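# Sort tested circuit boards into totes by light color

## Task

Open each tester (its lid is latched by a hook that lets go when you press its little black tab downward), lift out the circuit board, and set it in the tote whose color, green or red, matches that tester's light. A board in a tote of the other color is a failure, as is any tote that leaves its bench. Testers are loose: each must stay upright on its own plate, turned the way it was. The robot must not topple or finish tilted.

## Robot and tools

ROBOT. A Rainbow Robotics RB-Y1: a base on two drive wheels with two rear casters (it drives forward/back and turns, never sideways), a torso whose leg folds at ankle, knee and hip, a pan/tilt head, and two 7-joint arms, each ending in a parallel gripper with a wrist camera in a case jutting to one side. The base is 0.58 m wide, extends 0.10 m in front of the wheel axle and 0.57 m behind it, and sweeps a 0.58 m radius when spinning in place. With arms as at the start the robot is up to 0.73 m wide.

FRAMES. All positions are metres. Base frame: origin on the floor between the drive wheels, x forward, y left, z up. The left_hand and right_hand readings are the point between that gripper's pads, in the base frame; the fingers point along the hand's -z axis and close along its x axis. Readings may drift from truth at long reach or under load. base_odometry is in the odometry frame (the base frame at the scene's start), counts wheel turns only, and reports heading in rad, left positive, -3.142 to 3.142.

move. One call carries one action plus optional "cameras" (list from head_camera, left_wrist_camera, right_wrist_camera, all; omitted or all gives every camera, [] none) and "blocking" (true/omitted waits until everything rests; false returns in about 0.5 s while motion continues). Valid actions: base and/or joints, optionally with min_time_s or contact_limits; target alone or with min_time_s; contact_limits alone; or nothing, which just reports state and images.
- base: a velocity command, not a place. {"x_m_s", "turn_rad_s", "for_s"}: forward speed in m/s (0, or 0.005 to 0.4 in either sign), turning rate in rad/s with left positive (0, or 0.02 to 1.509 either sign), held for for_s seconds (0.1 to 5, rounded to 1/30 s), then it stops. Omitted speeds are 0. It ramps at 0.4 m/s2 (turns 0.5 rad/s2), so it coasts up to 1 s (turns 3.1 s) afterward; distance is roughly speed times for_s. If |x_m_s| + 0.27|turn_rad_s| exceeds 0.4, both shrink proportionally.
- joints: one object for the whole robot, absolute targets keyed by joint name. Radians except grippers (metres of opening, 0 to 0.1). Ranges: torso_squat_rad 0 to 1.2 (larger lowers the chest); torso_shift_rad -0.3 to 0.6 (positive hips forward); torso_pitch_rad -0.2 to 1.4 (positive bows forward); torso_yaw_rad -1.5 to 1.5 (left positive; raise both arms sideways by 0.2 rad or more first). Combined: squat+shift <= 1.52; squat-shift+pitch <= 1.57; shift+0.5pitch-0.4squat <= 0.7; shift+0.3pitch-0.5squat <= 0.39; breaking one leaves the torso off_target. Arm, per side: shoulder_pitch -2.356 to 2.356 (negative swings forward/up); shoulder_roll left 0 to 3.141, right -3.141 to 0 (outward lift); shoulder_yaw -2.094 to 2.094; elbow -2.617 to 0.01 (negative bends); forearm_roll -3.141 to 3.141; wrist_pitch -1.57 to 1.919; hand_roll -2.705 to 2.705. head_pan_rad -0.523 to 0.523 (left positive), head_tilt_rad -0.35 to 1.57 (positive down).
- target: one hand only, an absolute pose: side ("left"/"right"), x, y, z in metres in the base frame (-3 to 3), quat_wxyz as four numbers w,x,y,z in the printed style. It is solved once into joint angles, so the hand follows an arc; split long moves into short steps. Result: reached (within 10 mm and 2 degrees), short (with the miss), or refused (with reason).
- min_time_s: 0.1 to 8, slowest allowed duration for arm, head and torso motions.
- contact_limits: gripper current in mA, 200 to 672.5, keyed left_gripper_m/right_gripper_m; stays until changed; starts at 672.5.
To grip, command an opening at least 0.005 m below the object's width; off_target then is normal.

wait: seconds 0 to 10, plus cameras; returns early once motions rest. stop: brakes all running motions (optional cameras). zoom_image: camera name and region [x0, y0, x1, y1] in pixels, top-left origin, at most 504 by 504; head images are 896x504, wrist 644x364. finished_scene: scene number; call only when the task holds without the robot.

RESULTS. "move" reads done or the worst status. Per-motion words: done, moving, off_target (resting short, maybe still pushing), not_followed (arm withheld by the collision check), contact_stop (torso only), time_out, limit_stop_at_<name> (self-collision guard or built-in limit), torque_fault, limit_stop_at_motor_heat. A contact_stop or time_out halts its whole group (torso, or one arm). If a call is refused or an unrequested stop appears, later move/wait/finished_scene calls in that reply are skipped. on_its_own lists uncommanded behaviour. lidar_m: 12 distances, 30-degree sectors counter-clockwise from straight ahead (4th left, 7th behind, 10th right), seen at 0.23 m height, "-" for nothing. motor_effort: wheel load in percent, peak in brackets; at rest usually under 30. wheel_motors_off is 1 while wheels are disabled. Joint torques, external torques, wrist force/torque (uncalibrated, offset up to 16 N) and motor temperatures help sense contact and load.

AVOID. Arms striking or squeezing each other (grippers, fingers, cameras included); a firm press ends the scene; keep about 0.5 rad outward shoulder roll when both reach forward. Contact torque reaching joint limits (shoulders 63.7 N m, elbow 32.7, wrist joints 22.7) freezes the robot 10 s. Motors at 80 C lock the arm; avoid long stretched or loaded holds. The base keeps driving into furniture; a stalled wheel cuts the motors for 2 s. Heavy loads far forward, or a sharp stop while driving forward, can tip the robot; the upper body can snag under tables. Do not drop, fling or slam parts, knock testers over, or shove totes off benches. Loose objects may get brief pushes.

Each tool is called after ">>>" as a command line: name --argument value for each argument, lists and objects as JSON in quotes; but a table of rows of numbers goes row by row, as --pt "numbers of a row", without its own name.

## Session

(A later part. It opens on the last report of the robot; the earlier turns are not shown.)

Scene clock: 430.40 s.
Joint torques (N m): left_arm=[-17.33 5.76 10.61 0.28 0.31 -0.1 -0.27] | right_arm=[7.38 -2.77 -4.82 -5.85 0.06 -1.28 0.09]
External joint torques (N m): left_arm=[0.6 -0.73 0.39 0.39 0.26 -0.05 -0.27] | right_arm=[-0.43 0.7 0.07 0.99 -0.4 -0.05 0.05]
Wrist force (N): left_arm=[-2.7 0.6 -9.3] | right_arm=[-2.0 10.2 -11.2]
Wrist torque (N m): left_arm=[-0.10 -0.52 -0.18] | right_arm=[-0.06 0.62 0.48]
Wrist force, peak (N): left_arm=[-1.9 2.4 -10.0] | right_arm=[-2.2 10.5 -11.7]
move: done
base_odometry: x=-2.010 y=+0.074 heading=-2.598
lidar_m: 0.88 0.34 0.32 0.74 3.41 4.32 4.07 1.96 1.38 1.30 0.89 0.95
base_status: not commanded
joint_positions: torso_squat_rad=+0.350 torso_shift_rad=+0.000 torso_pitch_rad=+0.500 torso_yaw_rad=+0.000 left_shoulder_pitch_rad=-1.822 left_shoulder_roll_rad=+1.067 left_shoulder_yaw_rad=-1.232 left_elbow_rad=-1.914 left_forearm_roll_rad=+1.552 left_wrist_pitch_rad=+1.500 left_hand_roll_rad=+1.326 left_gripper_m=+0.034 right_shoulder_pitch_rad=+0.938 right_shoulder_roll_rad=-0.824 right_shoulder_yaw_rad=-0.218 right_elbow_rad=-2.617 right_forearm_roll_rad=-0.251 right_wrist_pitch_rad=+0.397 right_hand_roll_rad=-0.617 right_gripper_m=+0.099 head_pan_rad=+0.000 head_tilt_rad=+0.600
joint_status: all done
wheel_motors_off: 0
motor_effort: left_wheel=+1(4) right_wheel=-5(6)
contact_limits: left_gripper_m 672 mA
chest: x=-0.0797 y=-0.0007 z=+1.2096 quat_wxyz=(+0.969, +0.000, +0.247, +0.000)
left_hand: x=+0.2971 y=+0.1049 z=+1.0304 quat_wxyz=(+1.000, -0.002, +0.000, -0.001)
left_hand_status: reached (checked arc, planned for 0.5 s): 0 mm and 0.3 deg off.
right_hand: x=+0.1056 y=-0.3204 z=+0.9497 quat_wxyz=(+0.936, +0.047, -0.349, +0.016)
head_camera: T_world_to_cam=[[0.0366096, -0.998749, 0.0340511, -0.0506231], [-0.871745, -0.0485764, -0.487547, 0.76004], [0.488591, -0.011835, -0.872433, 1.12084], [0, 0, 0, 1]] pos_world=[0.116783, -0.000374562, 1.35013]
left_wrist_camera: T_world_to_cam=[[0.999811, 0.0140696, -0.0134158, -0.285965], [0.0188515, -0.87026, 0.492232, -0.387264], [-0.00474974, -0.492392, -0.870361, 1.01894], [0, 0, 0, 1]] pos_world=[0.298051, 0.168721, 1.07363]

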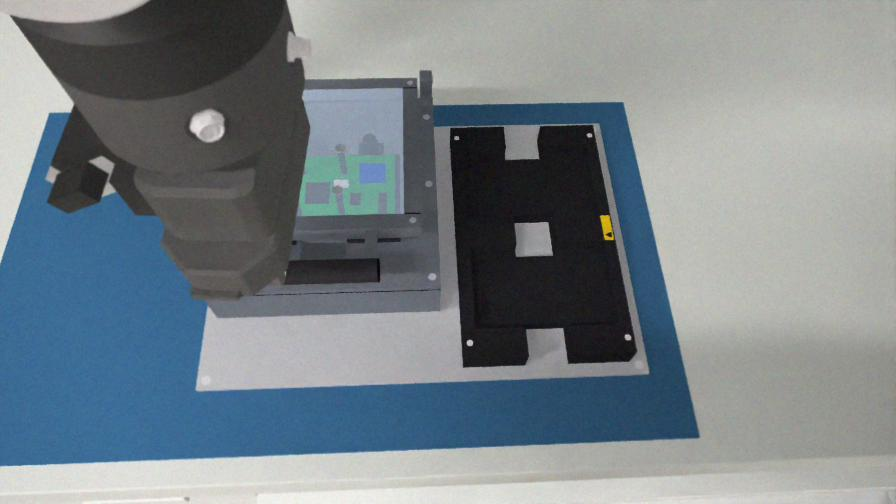

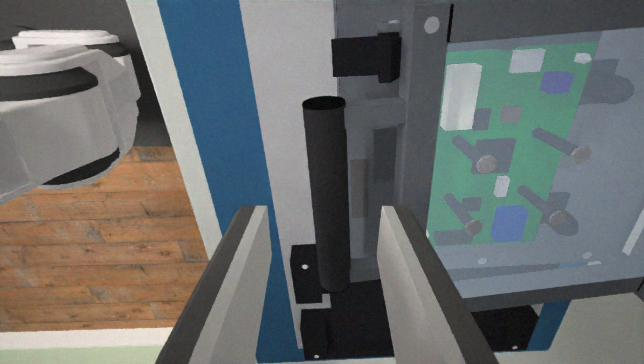

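>>> move --target '{"side":"left","x":0.3,"y":0.105,"z":0.962,"quat_wxyz":[1,0,0,0]}' --cameras '[]'

>>> move --contact_limits '{"left_gripper_m":350}' --joints '{"left_gripper_m":0.008}' --cameras '["left_wrist_camera"]'

>>> move --target '{"side":"left","x":0.305,"y":0.105,"z":0.993,"quat_wxyz":[1,0,0,0]}' --cameras '["head_camera"]'

>>> move --target '{"side":"left","x":0.323,"y":0.105,"z":1.046,"quat_wxyz":[1,0,0,0]}' --cameras '[]'

>>> move --target '{"side":"left","x":0.349,"y":0.105,"z":1.083,"quat_wxyz":[1,0,0,0]}' --cameras '[]'

>>> move --target '{"side":"left","x":0.384,"y":0.105,"z":1.111,"quat_wxyz":[1,0,0,0]}' --cameras '["head_camera"]'

>>> move --target '{"side":"left","x":0.425,"y":0.105,"z":1.126,"quat_wxyz":[0.9962,0,-0.0872,0]}' --cameras '[]'

>>> move --target '{"side":"left","x":0.467,"y":0.105,"z":1.145,"quat_wxyz":[0.9848,0,-0.1736,0]}' --cameras '["head_camera"]'

>>> move --target '{"side":"left","x":0.502,"y":0.105,"z":1.142,"quat_wxyz":[0.9763,0,-0.2164,0]}' --cameras '["head_camera"]'

Scene clock: 442.83 s.
Joint torques (N m): left_arm=[-18.1 5.51 10.75 -0.15 0.4 0 -0.04] | right_arm=[7.35 -2.68 -4.66 -5.79 -0.04 -1.23 0.03]
External joint torques (N m): left_arm=[-0.02 -1.15 0.71 1.03 0.36 0.05 -0.04] | right_arm=[-0.47 0.79 0.23 1.04 -0.5 -0.01 -0.01]
Wrist force (N): left_arm=[-2.7 0.1 -8.9] | right_arm=[-2.1 10.3 -11.3]
Wrist torque (N m): left_arm=[-0.08 -0.53 -0.22] | right_arm=[-0.08 0.61 0.46]
Wrist force, peak (N): left_arm=[-3.0 1.3 -10.6] | right_arm=[-2.0 10.6 -11.7]
move: done
base_odometry: x=-2.010 y=+0.074 heading=-2.598
lidar_m: 0.89 0.33 0.32 0.73 3.41 4.32 4.07 1.96 1.38 1.30 0.89 0.95
base_status: not commanded
joint_positions: torso_squat_rad=+0.350 torso_shift_rad=+0.000 torso_pitch_rad=+0.500 torso_yaw_rad=+0.000 left_shoulder_pitch_rad=-1.711 left_shoulder_roll_rad=+1.001 left_shoulder_yaw_rad=-1.317 left_elbow_rad=-1.853 left_forearm_roll_rad=+1.406 left_wrist_pitch_rad=+1.387 left_hand_roll_rad=+1.315 left_gripper_m=+0.034 right_shoulder_pitch_rad=+0.938 right_shoulder_roll_rad=-0.824 right_shoulder_yaw_rad=-0.218 right_elbow_rad=-2.617 right_forearm_roll_rad=-0.251 right_wrist_pitch_rad=+0.397 right_hand_roll_rad=-0.617 right_gripper_m=+0.099 head_pan_rad=+0.000 head_tilt_rad=+0.600
joint_status: all done
wheel_motors_off: 0
motor_effort: left_wheel=+2(4) right_wheel=-4(5)
contact_limits: left_gripper_m 672 mA
chest: x=-0.0797 y=-0.0007 z=+1.2096 quat_wxyz=(+0.969, +0.000, +0.247, +0.000)
left_hand: x=+0.2994 y=+0.1055 z=+0.9624 quat_wxyz=(+1.000, +0.000, +0.000, +0.000)
left_hand_status: reached (checked arc, planned for 0.4 s): 1 mm and 0.0 deg off.
right_hand: x=+0.1056 y=-0.3204 z=+0.9497 quat_wxyz=(+0.936, +0.047, -0.349, +0.016)

Scene clock: 443.60 s.
Joint torques (N m): left_arm=[-18.18 6.32 10.75 0.05 -1.18 -0.28 -0.14] | right_arm=[7.42 -2.66 -4.67 -5.95 0.03 -1.27 0.1]
External joint torques (N m): left_arm=[-0.1 -0.34 0.71 1.22 -1.23 -0.24 -0.14] | right_arm=[-0.4 0.82 0.22 0.89 -0.43 -0.05 0.06]
Wrist force (N): left_arm=[-10.3 0.6 -7.9] | right_arm=[-1.9 10.5 -11.7]
Wrist torque (N m): left_arm=[-0.08 -0.52 0.21] | right_arm=[-0.11 0.61 0.49]
Wrist force, peak (N): left_arm=[-8.8 0.7 -12.9] | right_arm=[-2.5 10.5 -11.7]
move: off_target
base_odometry: x=-2.010 y=+0.074 heading=-2.598
lidar_m: 0.88 0.33 0.32 0.74 3.41 4.31 4.07 1.95 1.38 1.31 0.89 0.95
base_status: not commanded
joint_positions: torso_squat_rad=+0.350 torso_shift_rad=+0.000 torso_pitch_rad=+0.500 torso_yaw_rad=+0.000 left_shoulder_pitch_rad=-1.711 left_shoulder_roll_rad=+1.001 left_shoulder_yaw_rad=-1.317 left_elbow_rad=-1.853 left_forearm_roll_rad=+1.407 left_wrist_pitch_rad=+1.387 left_hand_roll_rad=+1.315 left_gripper_m=+0.016 right_shoulder_pitch_rad=+0.938 right_shoulder_roll_rad=-0.824 right_shoulder_yaw_rad=-0.218 right_elbow_rad=-2.617 right_forearm_roll_rad=-0.251 right_wrist_pitch_rad=+0.397 right_hand_roll_rad=-0.617 right_gripper_m=+0.099 head_pan_rad=+0.000 head_tilt_rad=+0.600
joint_status: left_gripper_m off_target (ended at +0.016, target +0.008)
wheel_motors_off: 0
motor_effort: left_wheel=+2(4) right_wheel=-4(5)
contact_limits: left_gripper_m 350 mA
chest: x=-0.0797 y=-0.0007 z=+1.2096 quat_wxyz=(+0.969, +0.000, +0.247, +0.000)
left_hand: x=+0.2992 y=+0.1055 z=+0.9623 quat_wxyz=(+1.000, +0.000, +0.000, +0.000)
right_hand: x=+0.1056 y=-0.3204 z=+0.9497 quat_wxyz=(+0.936, +0.047, -0.349, +0.016)
left_wrist_camera: T_world_to_cam=[[0.999808, 0.0152911, -0.0122716, -0.29034], [0.019336, -0.872585, 0.48808, -0.349219], [-0.00324467, -0.488223, -0.872713, 0.961325], [0, 0, 0, 1]] pos_world=[0.300156, 0.169058, 1.00584]

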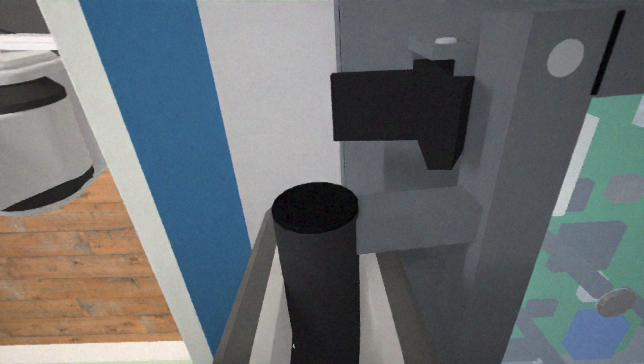

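Scene clock: 444.50 s.
Joint torques (N m): left_arm=[-19.81 6.92 12.36 0.3 -1.1 -0.61 -0.5] | right_arm=[7.3 -2.7 -4.61 -5.93 0.06 -1.24 0.07]
External joint torques (N m): left_arm=[-1.53 0.26 2.16 0.99 -1.15 -0.57 -0.5] | right_arm=[-0.52 0.77 0.28 0.9 -0.4 -0.01 0.03]
Wrist force (N): left_arm=[-7.7 0.4 -13.5] | right_arm=[-2.2 10.5 -11.3]
Wrist torque (N m): left_arm=[0.07 -0.36 0.23] | right_arm=[-0.10 0.59 0.47]
Wrist force, peak (N): left_arm=[-20.0 10.8 -11.7] | right_arm=[-2.0 10.4 -12.0]
move: done
base_odometry: x=-2.010 y=+0.074 heading=-2.598
lidar_m: 0.88 0.33 0.32 0.73 3.41 4.33 4.07 1.95 1.38 1.31 0.90 0.94
base_status: not commanded
joint_positions: torso_squat_rad=+0.350 torso_shift_rad=+0.000 torso_pitch_rad=+0.500 torso_yaw_rad=+0.000 left_shoulder_pitch_rad=-1.764 left_shoulder_roll_rad=+1.023 left_shoulder_yaw_rad=-1.280 left_elbow_rad=-1.855 left_forearm_roll_rad=+1.474 left_wrist_pitch_rad=+1.440 left_hand_roll_rad=+1.300 left_gripper_m=+0.016 right_shoulder_pitch_rad=+0.938 right_shoulder_roll_rad=-0.824 right_shoulder_yaw_rad=-0.218 right_elbow_rad=-2.617 right_forearm_roll_rad=-0.251 right_wrist_pitch_rad=+0.397 right_hand_roll_rad=-0.617 right_gripper_m=+0.099 head_pan_rad=+0.000 head_tilt_rad=+0.600
joint_status: all done
wheel_motors_off: 0
motor_effort: left_wheel=+6(7) right_wheel=-3(5)
contact_limits: left_gripper_m 350 mA
chest: x=-0.0798 y=-0.0007 z=+1.2096 quat_wxyz=(+0.969, +0.000, +0.247, +0.000)
left_hand: x=+0.3046 y=+0.1051 z=+0.9927 quat_wxyz=(+1.000, +0.000, +0.001, +0.000)
left_hand_status: reached (checked arc, planned for 0.3 s): 1 mm and 0.1 deg off.
right_hand: x=+0.1055 y=-0.3204 z=+0.9498 quat_wxyz=(+0.936, +0.047, -0.349, +0.016)
head_camera: T_world_to_cam=[[0.0366049, -0.998749, 0.0340532, -0.0505252], [-0.871702, -0.0485744, -0.487623, 0.760105], [0.488667, -0.0118348, -0.87239, 1.12091], [0, 0, 0, 1]] pos_world=[0.116683, -0.000274569, 1.35024]

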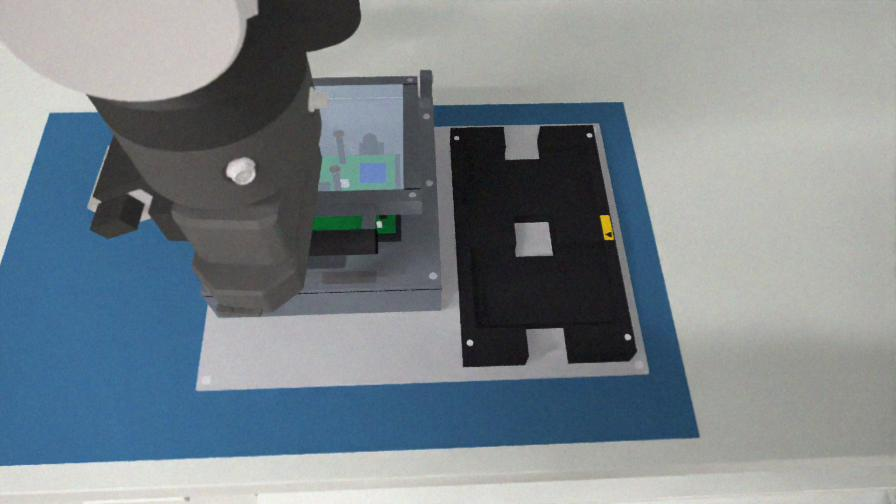

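Scene clock: 445.40 s.
Joint torques (N m): left_arm=[-20.44 4.82 13.25 -1.61 1.84 -0.04 -0.25] | right_arm=[7.16 -2.53 -4.78 -5.98 0.11 -1.22 0.05]
External joint torques (N m): left_arm=[-1.49 -1.87 2.86 -1.76 1.77 0 -0.25] | right_arm=[-0.65 0.94 0.1 0.86 -0.35 0 0.01]
Wrist force (N): left_arm=[6.1 1.3 -17.0] | right_arm=[-1.8 10.4 -11.5]
Wrist torque (N m): left_arm=[0.12 -0.27 0.19] | right_arm=[-0.09 0.62 0.49]
Wrist force, peak (N): left_arm=[9.3 0.9 -23.9] | right_arm=[-2.3 10.3 -11.9]
move: done
base_odometry: x=-2.010 y=+0.074 heading=-2.598
lidar_m: 0.88 0.33 0.32 0.74 3.41 4.32 4.07 1.96 1.37 1.30 0.90 0.94
base_status: not commanded
joint_positions: torso_squat_rad=+0.350 torso_shift_rad=+0.000 torso_pitch_rad=+0.500 torso_yaw_rad=+0.000 left_shoulder_pitch_rad=-1.862 left_shoulder_roll_rad=+1.039 left_shoulder_yaw_rad=-1.219 left_elbow_rad=-1.788 left_forearm_roll_rad=+1.584 left_wrist_pitch_rad=+1.537 left_hand_roll_rad=+1.239 left_gripper_m=+0.016 right_shoulder_pitch_rad=+0.938 right_shoulder_roll_rad=-0.824 right_shoulder_yaw_rad=-0.218 right_elbow_rad=-2.617 right_forearm_roll_rad=-0.251 right_wrist_pitch_rad=+0.397 right_hand_roll_rad=-0.617 right_gripper_m=+0.099 head_pan_rad=+0.000 head_tilt_rad=+0.600
joint_status: all done
wheel_motors_off: 0
motor_effort: left_wheel=+1(8) right_wheel=-5(7)
contact_limits: left_gripper_m 350 mA
chest: x=-0.0794 y=-0.0007 z=+1.2096 quat_wxyz=(+0.969, +0.000, +0.248, +0.000)
left_hand: x=+0.3233 y=+0.1054 z=+1.0454 quat_wxyz=(+1.000, +0.000, +0.000, +0.001)
left_hand_status: reached (checked arc, planned for 0.4 s): 1 mm and 0.1 deg off.
right_hand: x=+0.1057 y=-0.3204 z=+0.9496 quat_wxyz=(+0.936, +0.047, -0.349, +0.016)

Scene clock: 446.27 s.
Joint torques (N m): left_arm=[-22.72 3.5 14.04 -0.74 1.91 -1.31 -0.29] | right_arm=[7.41 -2.79 -4.83 -5.91 0.05 -1.26 0.07]
External joint torques (N m): left_arm=[-2.76 -3.29 3.69 -1.31 1.87 -1.26 -0.29] | right_arm=[-0.41 0.68 0.06 0.93 -0.41 -0.04 0.03]
Wrist force (N): left_arm=[2.5 8.7 -18.8] | right_arm=[-2.3 10.3 -11.5]
Wrist torque (N m): left_arm=[0.09 -0.37 0.35] | right_arm=[-0.08 0.57 0.48]
Wrist force, peak (N): left_arm=[6.7 7.0 -24.3] | right_arm=[-2.0 10.8 -11.7]
move: done
base_odometry: x=-2.010 y=+0.074 heading=-2.598
lidar_m: 0.88 0.34 0.32 0.73 3.41 4.32 4.07 1.95 1.38 1.30 0.89 0.95
base_status: not commanded
joint_positions: torso_squat_rad=+0.350 torso_shift_rad=+0.000 torso_pitch_rad=+0.500 torso_yaw_rad=+0.000 left_shoulder_pitch_rad=-1.940 left_shoulder_roll_rad=+1.014 left_shoulder_yaw_rad=-1.187 left_elbow_rad=-1.645 left_forearm_roll_rad=+1.642 left_wrist_pitch_rad=+1.614 left_hand_roll_rad=+1.145 left_gripper_m=+0.016 right_shoulder_pitch_rad=+0.938 right_shoulder_roll_rad=-0.824 right_shoulder_yaw_rad=-0.218 right_elbow_rad=-2.617 right_forearm_roll_rad=-0.251 right_wrist_pitch_rad=+0.397 right_hand_roll_rad=-0.617 right_gripper_m=+0.099 head_pan_rad=+0.000 head_tilt_rad=+0.600
joint_status: all done
wheel_motors_off: 0
motor_effort: left_wheel=+4(7) right_wheel=-5(7)
contact_limits: left_gripper_m 350 mA
chest: x=-0.0795 y=-0.0006 z=+1.2096 quat_wxyz=(+0.969, +0.000, +0.248, +0.000)
left_hand: x=+0.3489 y=+0.1058 z=+1.0825 quat_wxyz=(+1.000, +0.001, +0.000, +0.001)
left_hand_status: reached (checked arc, planned for 0.4 s): 1 mm and 0.1 deg off.
right_hand: x=+0.1057 y=-0.3204 z=+0.9496 quat_wxyz=(+0.936, +0.047, -0.349, +0.016)

Scene clock: 447.40 s.
Joint torques (N m): left_arm=[-24.37 3.43 13.05 -0.46 1.97 -0.62 -0.27] | right_arm=[7.28 -2.51 -4.76 -6.01 0.02 -1.28 0.02]
External joint torques (N m): left_arm=[-2.97 -3.57 3.1 -1.08 1.94 -0.56 -0.27] | right_arm=[-0.54 0.96 0.13 0.82 -0.44 -0.06 -0.02]
Wrist force (N): left_arm=[4.1 5.9 -21.9] | right_arm=[-2.0 10.4 -11.4]
Wrist torque (N m): left_arm=[0.01 -0.49 0.19] | right_arm=[-0.10 0.62 0.48]
Wrist force, peak (N): left_arm=[4.2 7.1 -26.4] | right_arm=[-2.0 10.5 -11.6]
move: done
base_odometry: x=-2.010 y=+0.074 heading=-2.598
lidar_m: 0.89 0.34 0.31 0.74 3.41 4.33 4.06 1.96 1.38 1.30 0.89 0.95
base_status: not commanded
joint_positions: torso_squat_rad=+0.350 torso_shift_rad=+0.000 torso_pitch_rad=+0.500 torso_yaw_rad=+0.000 left_shoulder_pitch_rad=-2.012 left_shoulder_roll_rad=+0.949 left_shoulder_yaw_rad=-1.177 left_elbow_rad=-1.422 left_forearm_roll_rad=+1.657 left_wrist_pitch_rad=+1.678 left_hand_roll_rad=+1.009 left_gripper_m=+0.016 right_shoulder_pitch_rad=+0.938 right_shoulder_roll_rad=-0.824 right_shoulder_yaw_rad=-0.218 right_elbow_rad=-2.617 right_forearm_roll_rad=-0.251 right_wrist_pitch_rad=+0.397 right_hand_roll_rad=-0.617 right_gripper_m=+0.099 head_pan_rad=+0.000 head_tilt_rad=+0.600
joint_status: all done
wheel_motors_off: 0
motor_effort: left_wheel=+5(8) right_wheel=-4(7)
contact_limits: left_gripper_m 350 mA
chest: x=-0.0794 y=-0.0006 z=+1.2096 quat_wxyz=(+0.969, +0.000, +0.248, +0.000)
left_hand: x=+0.3838 y=+0.1059 z=+1.1105 quat_wxyz=(+1.000, +0.000, +0.000, +0.001)
left_hand_status: reached (checked arc, planned for 0.5 s): 1 mm and 0.1 deg off.
right_hand: x=+0.1058 y=-0.3203 z=+0.9496 quat_wxyz=(+0.936, +0.047, -0.349, +0.016)
head_camera: T_world_to_cam=[[0.0367522, -0.998738, 0.0342188, -0.0506733], [-0.871957, -0.0487775, -0.487147, 0.759748], [0.488202, -0.0119335, -0.872649, 1.12094], [0, 0, 0, 1]] pos_world=[0.117083, -0.000173992, 1.35003]

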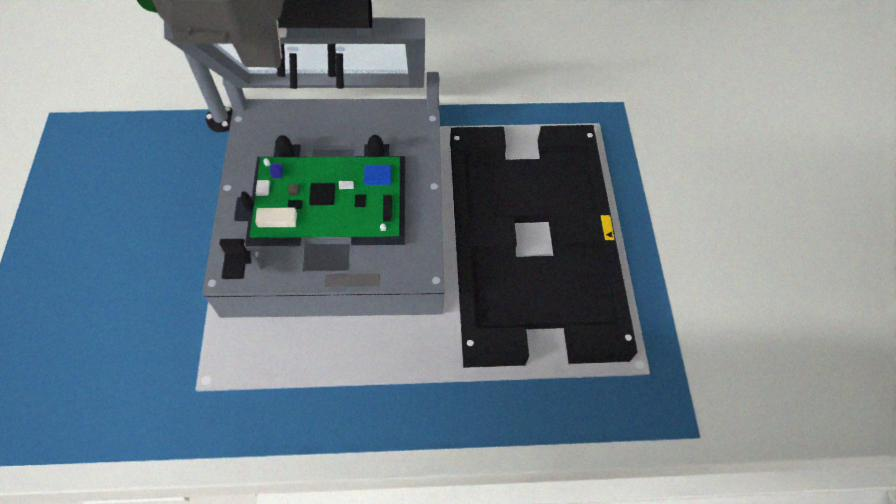

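Scene clock: 448.07 s.
Joint torques (N m): left_arm=[-22.01 2.87 11.15 0.69 0.29 -3.11 -0.44] | right_arm=[7.34 -2.66 -4.8 -5.96 0.06 -1.31 0.07]
External joint torques (N m): left_arm=[-0.23 -4.16 1.17 -0.1 0.54 -2.86 -0.43] | right_arm=[-0.47 0.82 0.09 0.87 -0.4 -0.09 0.03]
Wrist force (N): left_arm=[-8.5 10.5 -7.7] | right_arm=[-2.2 10.4 -11.8]
Wrist torque (N m): left_arm=[0.14 -0.33 0.15] | right_arm=[-0.09 0.60 0.49]
Wrist force, peak (N): left_arm=[1.2 5.6 -24.8] | right_arm=[-2.2 10.4 -11.8]
move: done
base_odometry: x=-2.010 y=+0.074 heading=-2.598
lidar_m: 0.88 0.34 0.32 0.74 3.40 4.32 4.06 1.95 1.38 1.30 0.89 0.95
base_status: not commanded
joint_positions: torso_squat_rad=+0.350 torso_shift_rad=+0.000 torso_pitch_rad=+0.500 torso_yaw_rad=+0.000 left_shoulder_pitch_rad=-2.044 left_shoulder_roll_rad=+0.949 left_shoulder_yaw_rad=-1.185 left_elbow_rad=-1.401 left_forearm_roll_rad=+1.533 left_wrist_pitch_rad=+1.599 left_hand_roll_rad=+0.987 left_gripper_m=+0.016 right_shoulder_pitch_rad=+0.938 right_shoulder_roll_rad=-0.824 right_shoulder_yaw_rad=-0.218 right_elbow_rad=-2.617 right_forearm_roll_rad=-0.251 right_wrist_pitch_rad=+0.397 right_hand_roll_rad=-0.617 right_gripper_m=+0.099 head_pan_rad=+0.000 head_tilt_rad=+0.600
joint_status: all done
wheel_motors_off: 0
motor_effort: left_wheel=+8(11) right_wheel=-4(6)
contact_limits: left_gripper_m 350 mA
chest: x=-0.0799 y=-0.0006 z=+1.2097 quat_wxyz=(+0.969, +0.000, +0.247, +0.000)
left_hand: x=+0.4246 y=+0.1058 z=+1.1264 quat_wxyz=(+0.996, +0.001, -0.087, +0.001)
left_hand_status: reached (checked arc, planned for 0.3 s): 1 mm and 0.1 deg off.
right_hand: x=+0.1056 y=-0.3203 z=+0.9499 quat_wxyz=(+0.936, +0.047, -0.349, +0.016)

Scene clock: 448.77 s.
Joint torques (N m): left_arm=[-29.51 8.03 14.31 1.55 -1.23 -1.16 -0.21] | right_arm=[7.47 -2.42 -4.62 -5.77 0.06 -1.16 0.06]
External joint torques (N m): left_arm=[-7.28 0.93 4.32 0.68 -0.71 -0.73 -0.19] | right_arm=[-0.35 1.05 0.27 1.06 -0.4 0.06 0.02]
Wrist force (N): left_arm=[-10.5 0.0 -26.9] | right_arm=[-2.0 10.1 -11.6]
Wrist torque (N m): left_arm=[-0.16 -0.65 -0.30] | right_arm=[-0.05 0.62 0.47]
Wrist force, peak (N): left_arm=[-11.7 3.0 -29.7] | right_arm=[-2.3 10.6 -11.6]
move: done
base_odometry: x=-2.010 y=+0.074 heading=-2.598
lidar_m: 0.89 0.33 0.32 0.74 3.42 4.32 4.06 1.96 1.38 1.30 0.89 0.94
base_status: not commanded
joint_positions: torso_squat_rad=+0.350 torso_shift_rad=+0.000 torso_pitch_rad=+0.501 torso_yaw_rad=+0.000 left_shoulder_pitch_rad=-2.069 left_shoulder_roll_rad=+0.941 left_shoulder_yaw_rad=-1.196 left_elbow_rad=-1.367 left_forearm_roll_rad=+1.407 left_wrist_pitch_rad=+1.507 left_hand_roll_rad=+0.969 left_gripper_m=+0.015 right_shoulder_pitch_rad=+0.938 right_shoulder_roll_rad=-0.824 right_shoulder_yaw_rad=-0.218 right_elbow_rad=-2.617 right_forearm_roll_rad=-0.251 right_wrist_pitch_rad=+0.397 right_hand_roll_rad=-0.617 right_gripper_m=+0.099 head_pan_rad=+0.000 head_tilt_rad=+0.600
joint_status: all done
wheel_motors_off: 0
motor_effort: left_wheel=+3(8) right_wheel=-3(5)
contact_limits: left_gripper_m 350 mA
chest: x=-0.0794 y=-0.0006 z=+1.2095 quat_wxyz=(+0.969, +0.000, +0.248, +0.000)
left_hand: x=+0.4669 y=+0.1053 z=+1.1430 quat_wxyz=(+0.985, +0.001, -0.172, +0.000)
left_hand_status: reached (checked arc, planned for 0.3 s): 2 mm and 0.2 deg off.
right_hand: x=+0.1058 y=-0.3204 z=+0.9496 quat_wxyz=(+0.936, +0.047, -0.348, +0.016)
head_camera: T_world_to_cam=[[0.0366701, -0.998743, 0.0341659, -0.0506962], [-0.872027, -0.0486784, -0.487032, 0.759682], [0.488083, -0.0119341, -0.872716, 1.121], [0, 0, 0, 1]] pos_world=[0.117183, -0.000274354, 1.35003]

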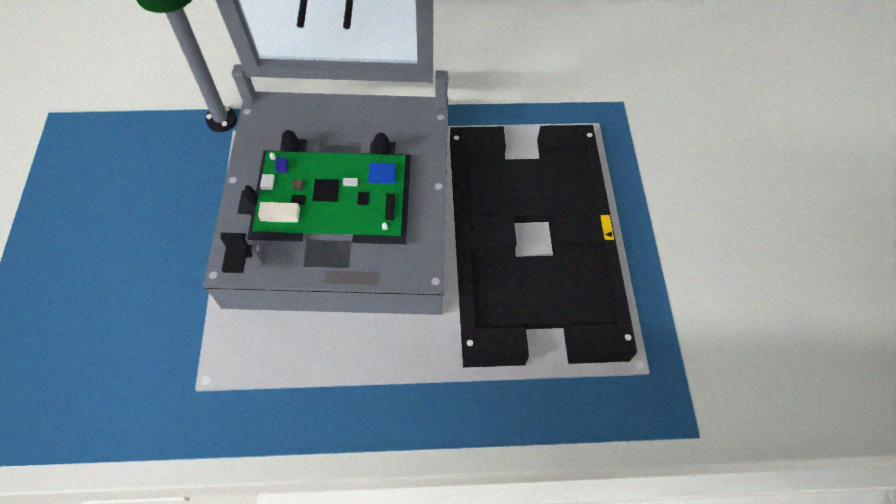

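Scene clock: 449.47 s.
Joint torques (N m): left_arm=[-29.28 7.85 13.87 1.25 -1.27 -2.01 0.04] | right_arm=[7.36 -2.53 -4.62 -5.91 0.09 -1.27 0.01]
External joint torques (N m): left_arm=[-6.22 0.48 4.12 0.55 -0.64 -1.45 0.06] | right_arm=[-0.46 0.94 0.26 0.93 -0.37 -0.05 -0.03]
Wrist force (N): left_arm=[-11.1 3.0 -22.0] | right_arm=[-2.2 10.1 -11.7]
Wrist torque (N m): left_arm=[-0.13 -0.47 -0.27] | right_arm=[-0.04 0.61 0.48]
Wrist force, peak (N): left_arm=[-16.1 -1.2 -28.8] | right_arm=[-2.0 10.6 -11.5]
move: done
base_odometry: x=-2.010 y=+0.074 heading=-2.598
lidar_m: 0.88 0.33 0.32 0.74 3.41 4.32 4.07 1.95 1.38 1.30 0.90 0.95
base_status: not commanded
joint_positions: torso_squat_rad=+0.350 torso_shift_rad=+0.000 torso_pitch_rad=+0.501 torso_yaw_rad=+0.000 left_shoulder_pitch_rad=-2.063 left_shoulder_roll_rad=+0.900 left_shoulder_yaw_rad=-1.212 left_elbow_rad=-1.271 left_forearm_roll_rad=+1.326 left_wrist_pitch_rad=+1.420 left_hand_roll_rad=+0.924 left_gripper_m=+0.015 right_shoulder_pitch_rad=+0.938 right_shoulder_roll_rad=-0.824 right_shoulder_yaw_rad=-0.218 right_elbow_rad=-2.617 right_forearm_roll_rad=-0.251 right_wrist_pitch_rad=+0.397 right_hand_roll_rad=-0.617 right_gripper_m=+0.099 head_pan_rad=+0.000 head_tilt_rad=+0.600
joint_status: all done
wheel_motors_off: 0
motor_effort: left_wheel=+3(5) right_wheel=-4(4)
contact_limits: left_gripper_m 350 mA
chest: x=-0.0794 y=-0.0006 z=+1.2095 quat_wxyz=(+0.969, +0.000, +0.248, +0.000)
left_hand: x=+0.5015 y=+0.1055 z=+1.1407 quat_wxyz=(+0.977, +0.001, -0.215, +0.000)
left_hand_status: reached (checked arc, planned for 0.4 s): 1 mm and 0.1 deg off.
right_hand: x=+0.1057 y=-0.3204 z=+0.9496 quat_wxyz=(+0.936, +0.047, -0.348, +0.016)
head_camera: T_world_to_cam=[[0.0366701, -0.998743, 0.0341659, -0.0505964], [-0.872027, -0.0486784, -0.487032, 0.759687], [0.488083, -0.0119341, -0.872716, 1.121], [0, 0, 0, 1]] pos_world=[0.117183, -0.000174354, 1.35003]

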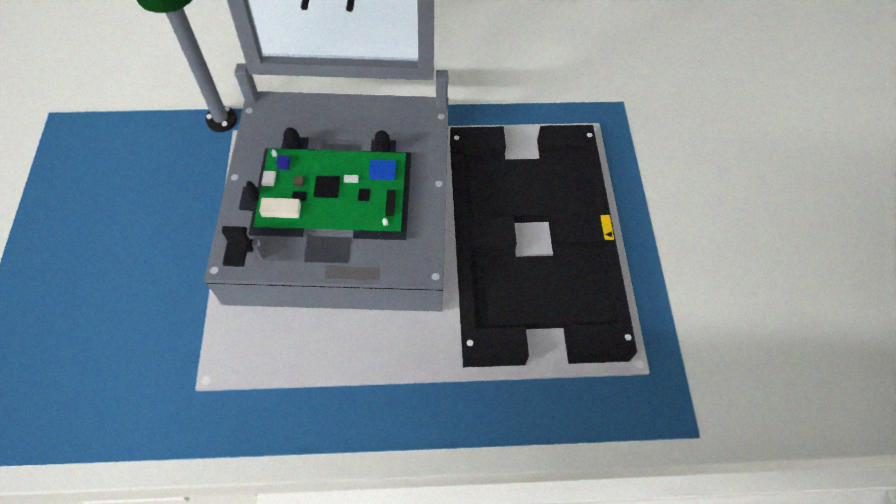

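>>> move --joints '{"left_gripper_m":0.04}' --cameras '["head_camera"]'

>>> move --target '{"side":"left","x":0.466,"y":0.105,"z":1.225,"quat_wxyz":[0.9763,0,-0.2164,0]}' --cameras '[]'

>>> move --target '{"side":"left","x":0.3,"y":0.105,"z":1.18,"quat_wxyz":[1,0,0,0]}' --cameras '[]'

>>> move --joints '{"left_gripper_m":0.097}' --cameras '["head_camera"]'

>>> move --target '{"side":"left","x":0.35,"y":0.105,"z":1.05,"quat_wxyz":[1,0,0,0]}' --cameras '["head_camera","left_wrist_camera"]'

Scene clock: 457.60 s.
Joint torques (N m): left_arm=[-22.49 7.9 11.02 1.29 -0.59 -0.93 0.01] | right_arm=[7.43 -2.72 -4.82 -5.76 0.12 -1.26 0.1]
External joint torques (N m): left_arm=[0.57 0.53 1.27 0.58 0.04 -0.37 0.03] | right_arm=[-0.38 0.75 0.07 1.08 -0.34 -0.04 0.06]
Wrist force (N): left_arm=[-5.2 0.5 -9.0] | right_arm=[-2.3 10.4 -11.6]
Wrist torque (N m): left_arm=[-0.11 -0.67 -0.22] | right_arm=[-0.09 0.57 0.47]
Wrist force, peak (N): left_arm=[-11.6 3.2 -22.5] | right_arm=[-2.3 10.5 -11.8]
move: done
base_odometry: x=-2.010 y=+0.074 heading=-2.598
lidar_m: 0.89 0.33 0.32 0.73 3.41 4.32 4.07 1.96 1.37 1.30 0.89 0.95
base_status: not commanded
joint_positions: torso_squat_rad=+0.350 torso_shift_rad=+0.000 torso_pitch_rad=+0.500 torso_yaw_rad=+0.000 left_shoulder_pitch_rad=-2.064 left_shoulder_roll_rad=+0.900 left_shoulder_yaw_rad=-1.211 left_elbow_rad=-1.271 left_forearm_roll_rad=+1.325 left_wrist_pitch_rad=+1.419 left_hand_roll_rad=+0.924 left_gripper_m=+0.040 right_shoulder_pitch_rad=+0.938 right_shoulder_roll_rad=-0.824 right_shoulder_yaw_rad=-0.218 right_elbow_rad=-2.617 right_forearm_roll_rad=-0.251 right_wrist_pitch_rad=+0.397 right_hand_roll_rad=-0.617 right_gripper_m=+0.099 head_pan_rad=+0.000 head_tilt_rad=+0.600
joint_status: all done
wheel_motors_off: 0
motor_effort: left_wheel=+3(4) right_wheel=-4(6)
contact_limits: left_gripper_m 350 mA
chest: x=-0.0797 y=-0.0007 z=+1.2096 quat_wxyz=(+0.969, +0.000, +0.247, +0.000)
left_hand: x=+0.5015 y=+0.1050 z=+1.1422 quat_wxyz=(+0.976, +0.000, -0.217, +0.000)
right_hand: x=+0.1056 y=-0.3204 z=+0.9497 quat_wxyz=(+0.936, +0.047, -0.349, +0.016)
head_camera: T_world_to_cam=[[0.0365605, -0.998748, 0.0341381, -0.050635], [-0.871747, -0.048576, -0.487542, 0.76004], [0.48859, -0.011935, -0.872432, 1.12084], [0, 0, 0, 1]] pos_world=[0.116783, -0.000274728, 1.35013]

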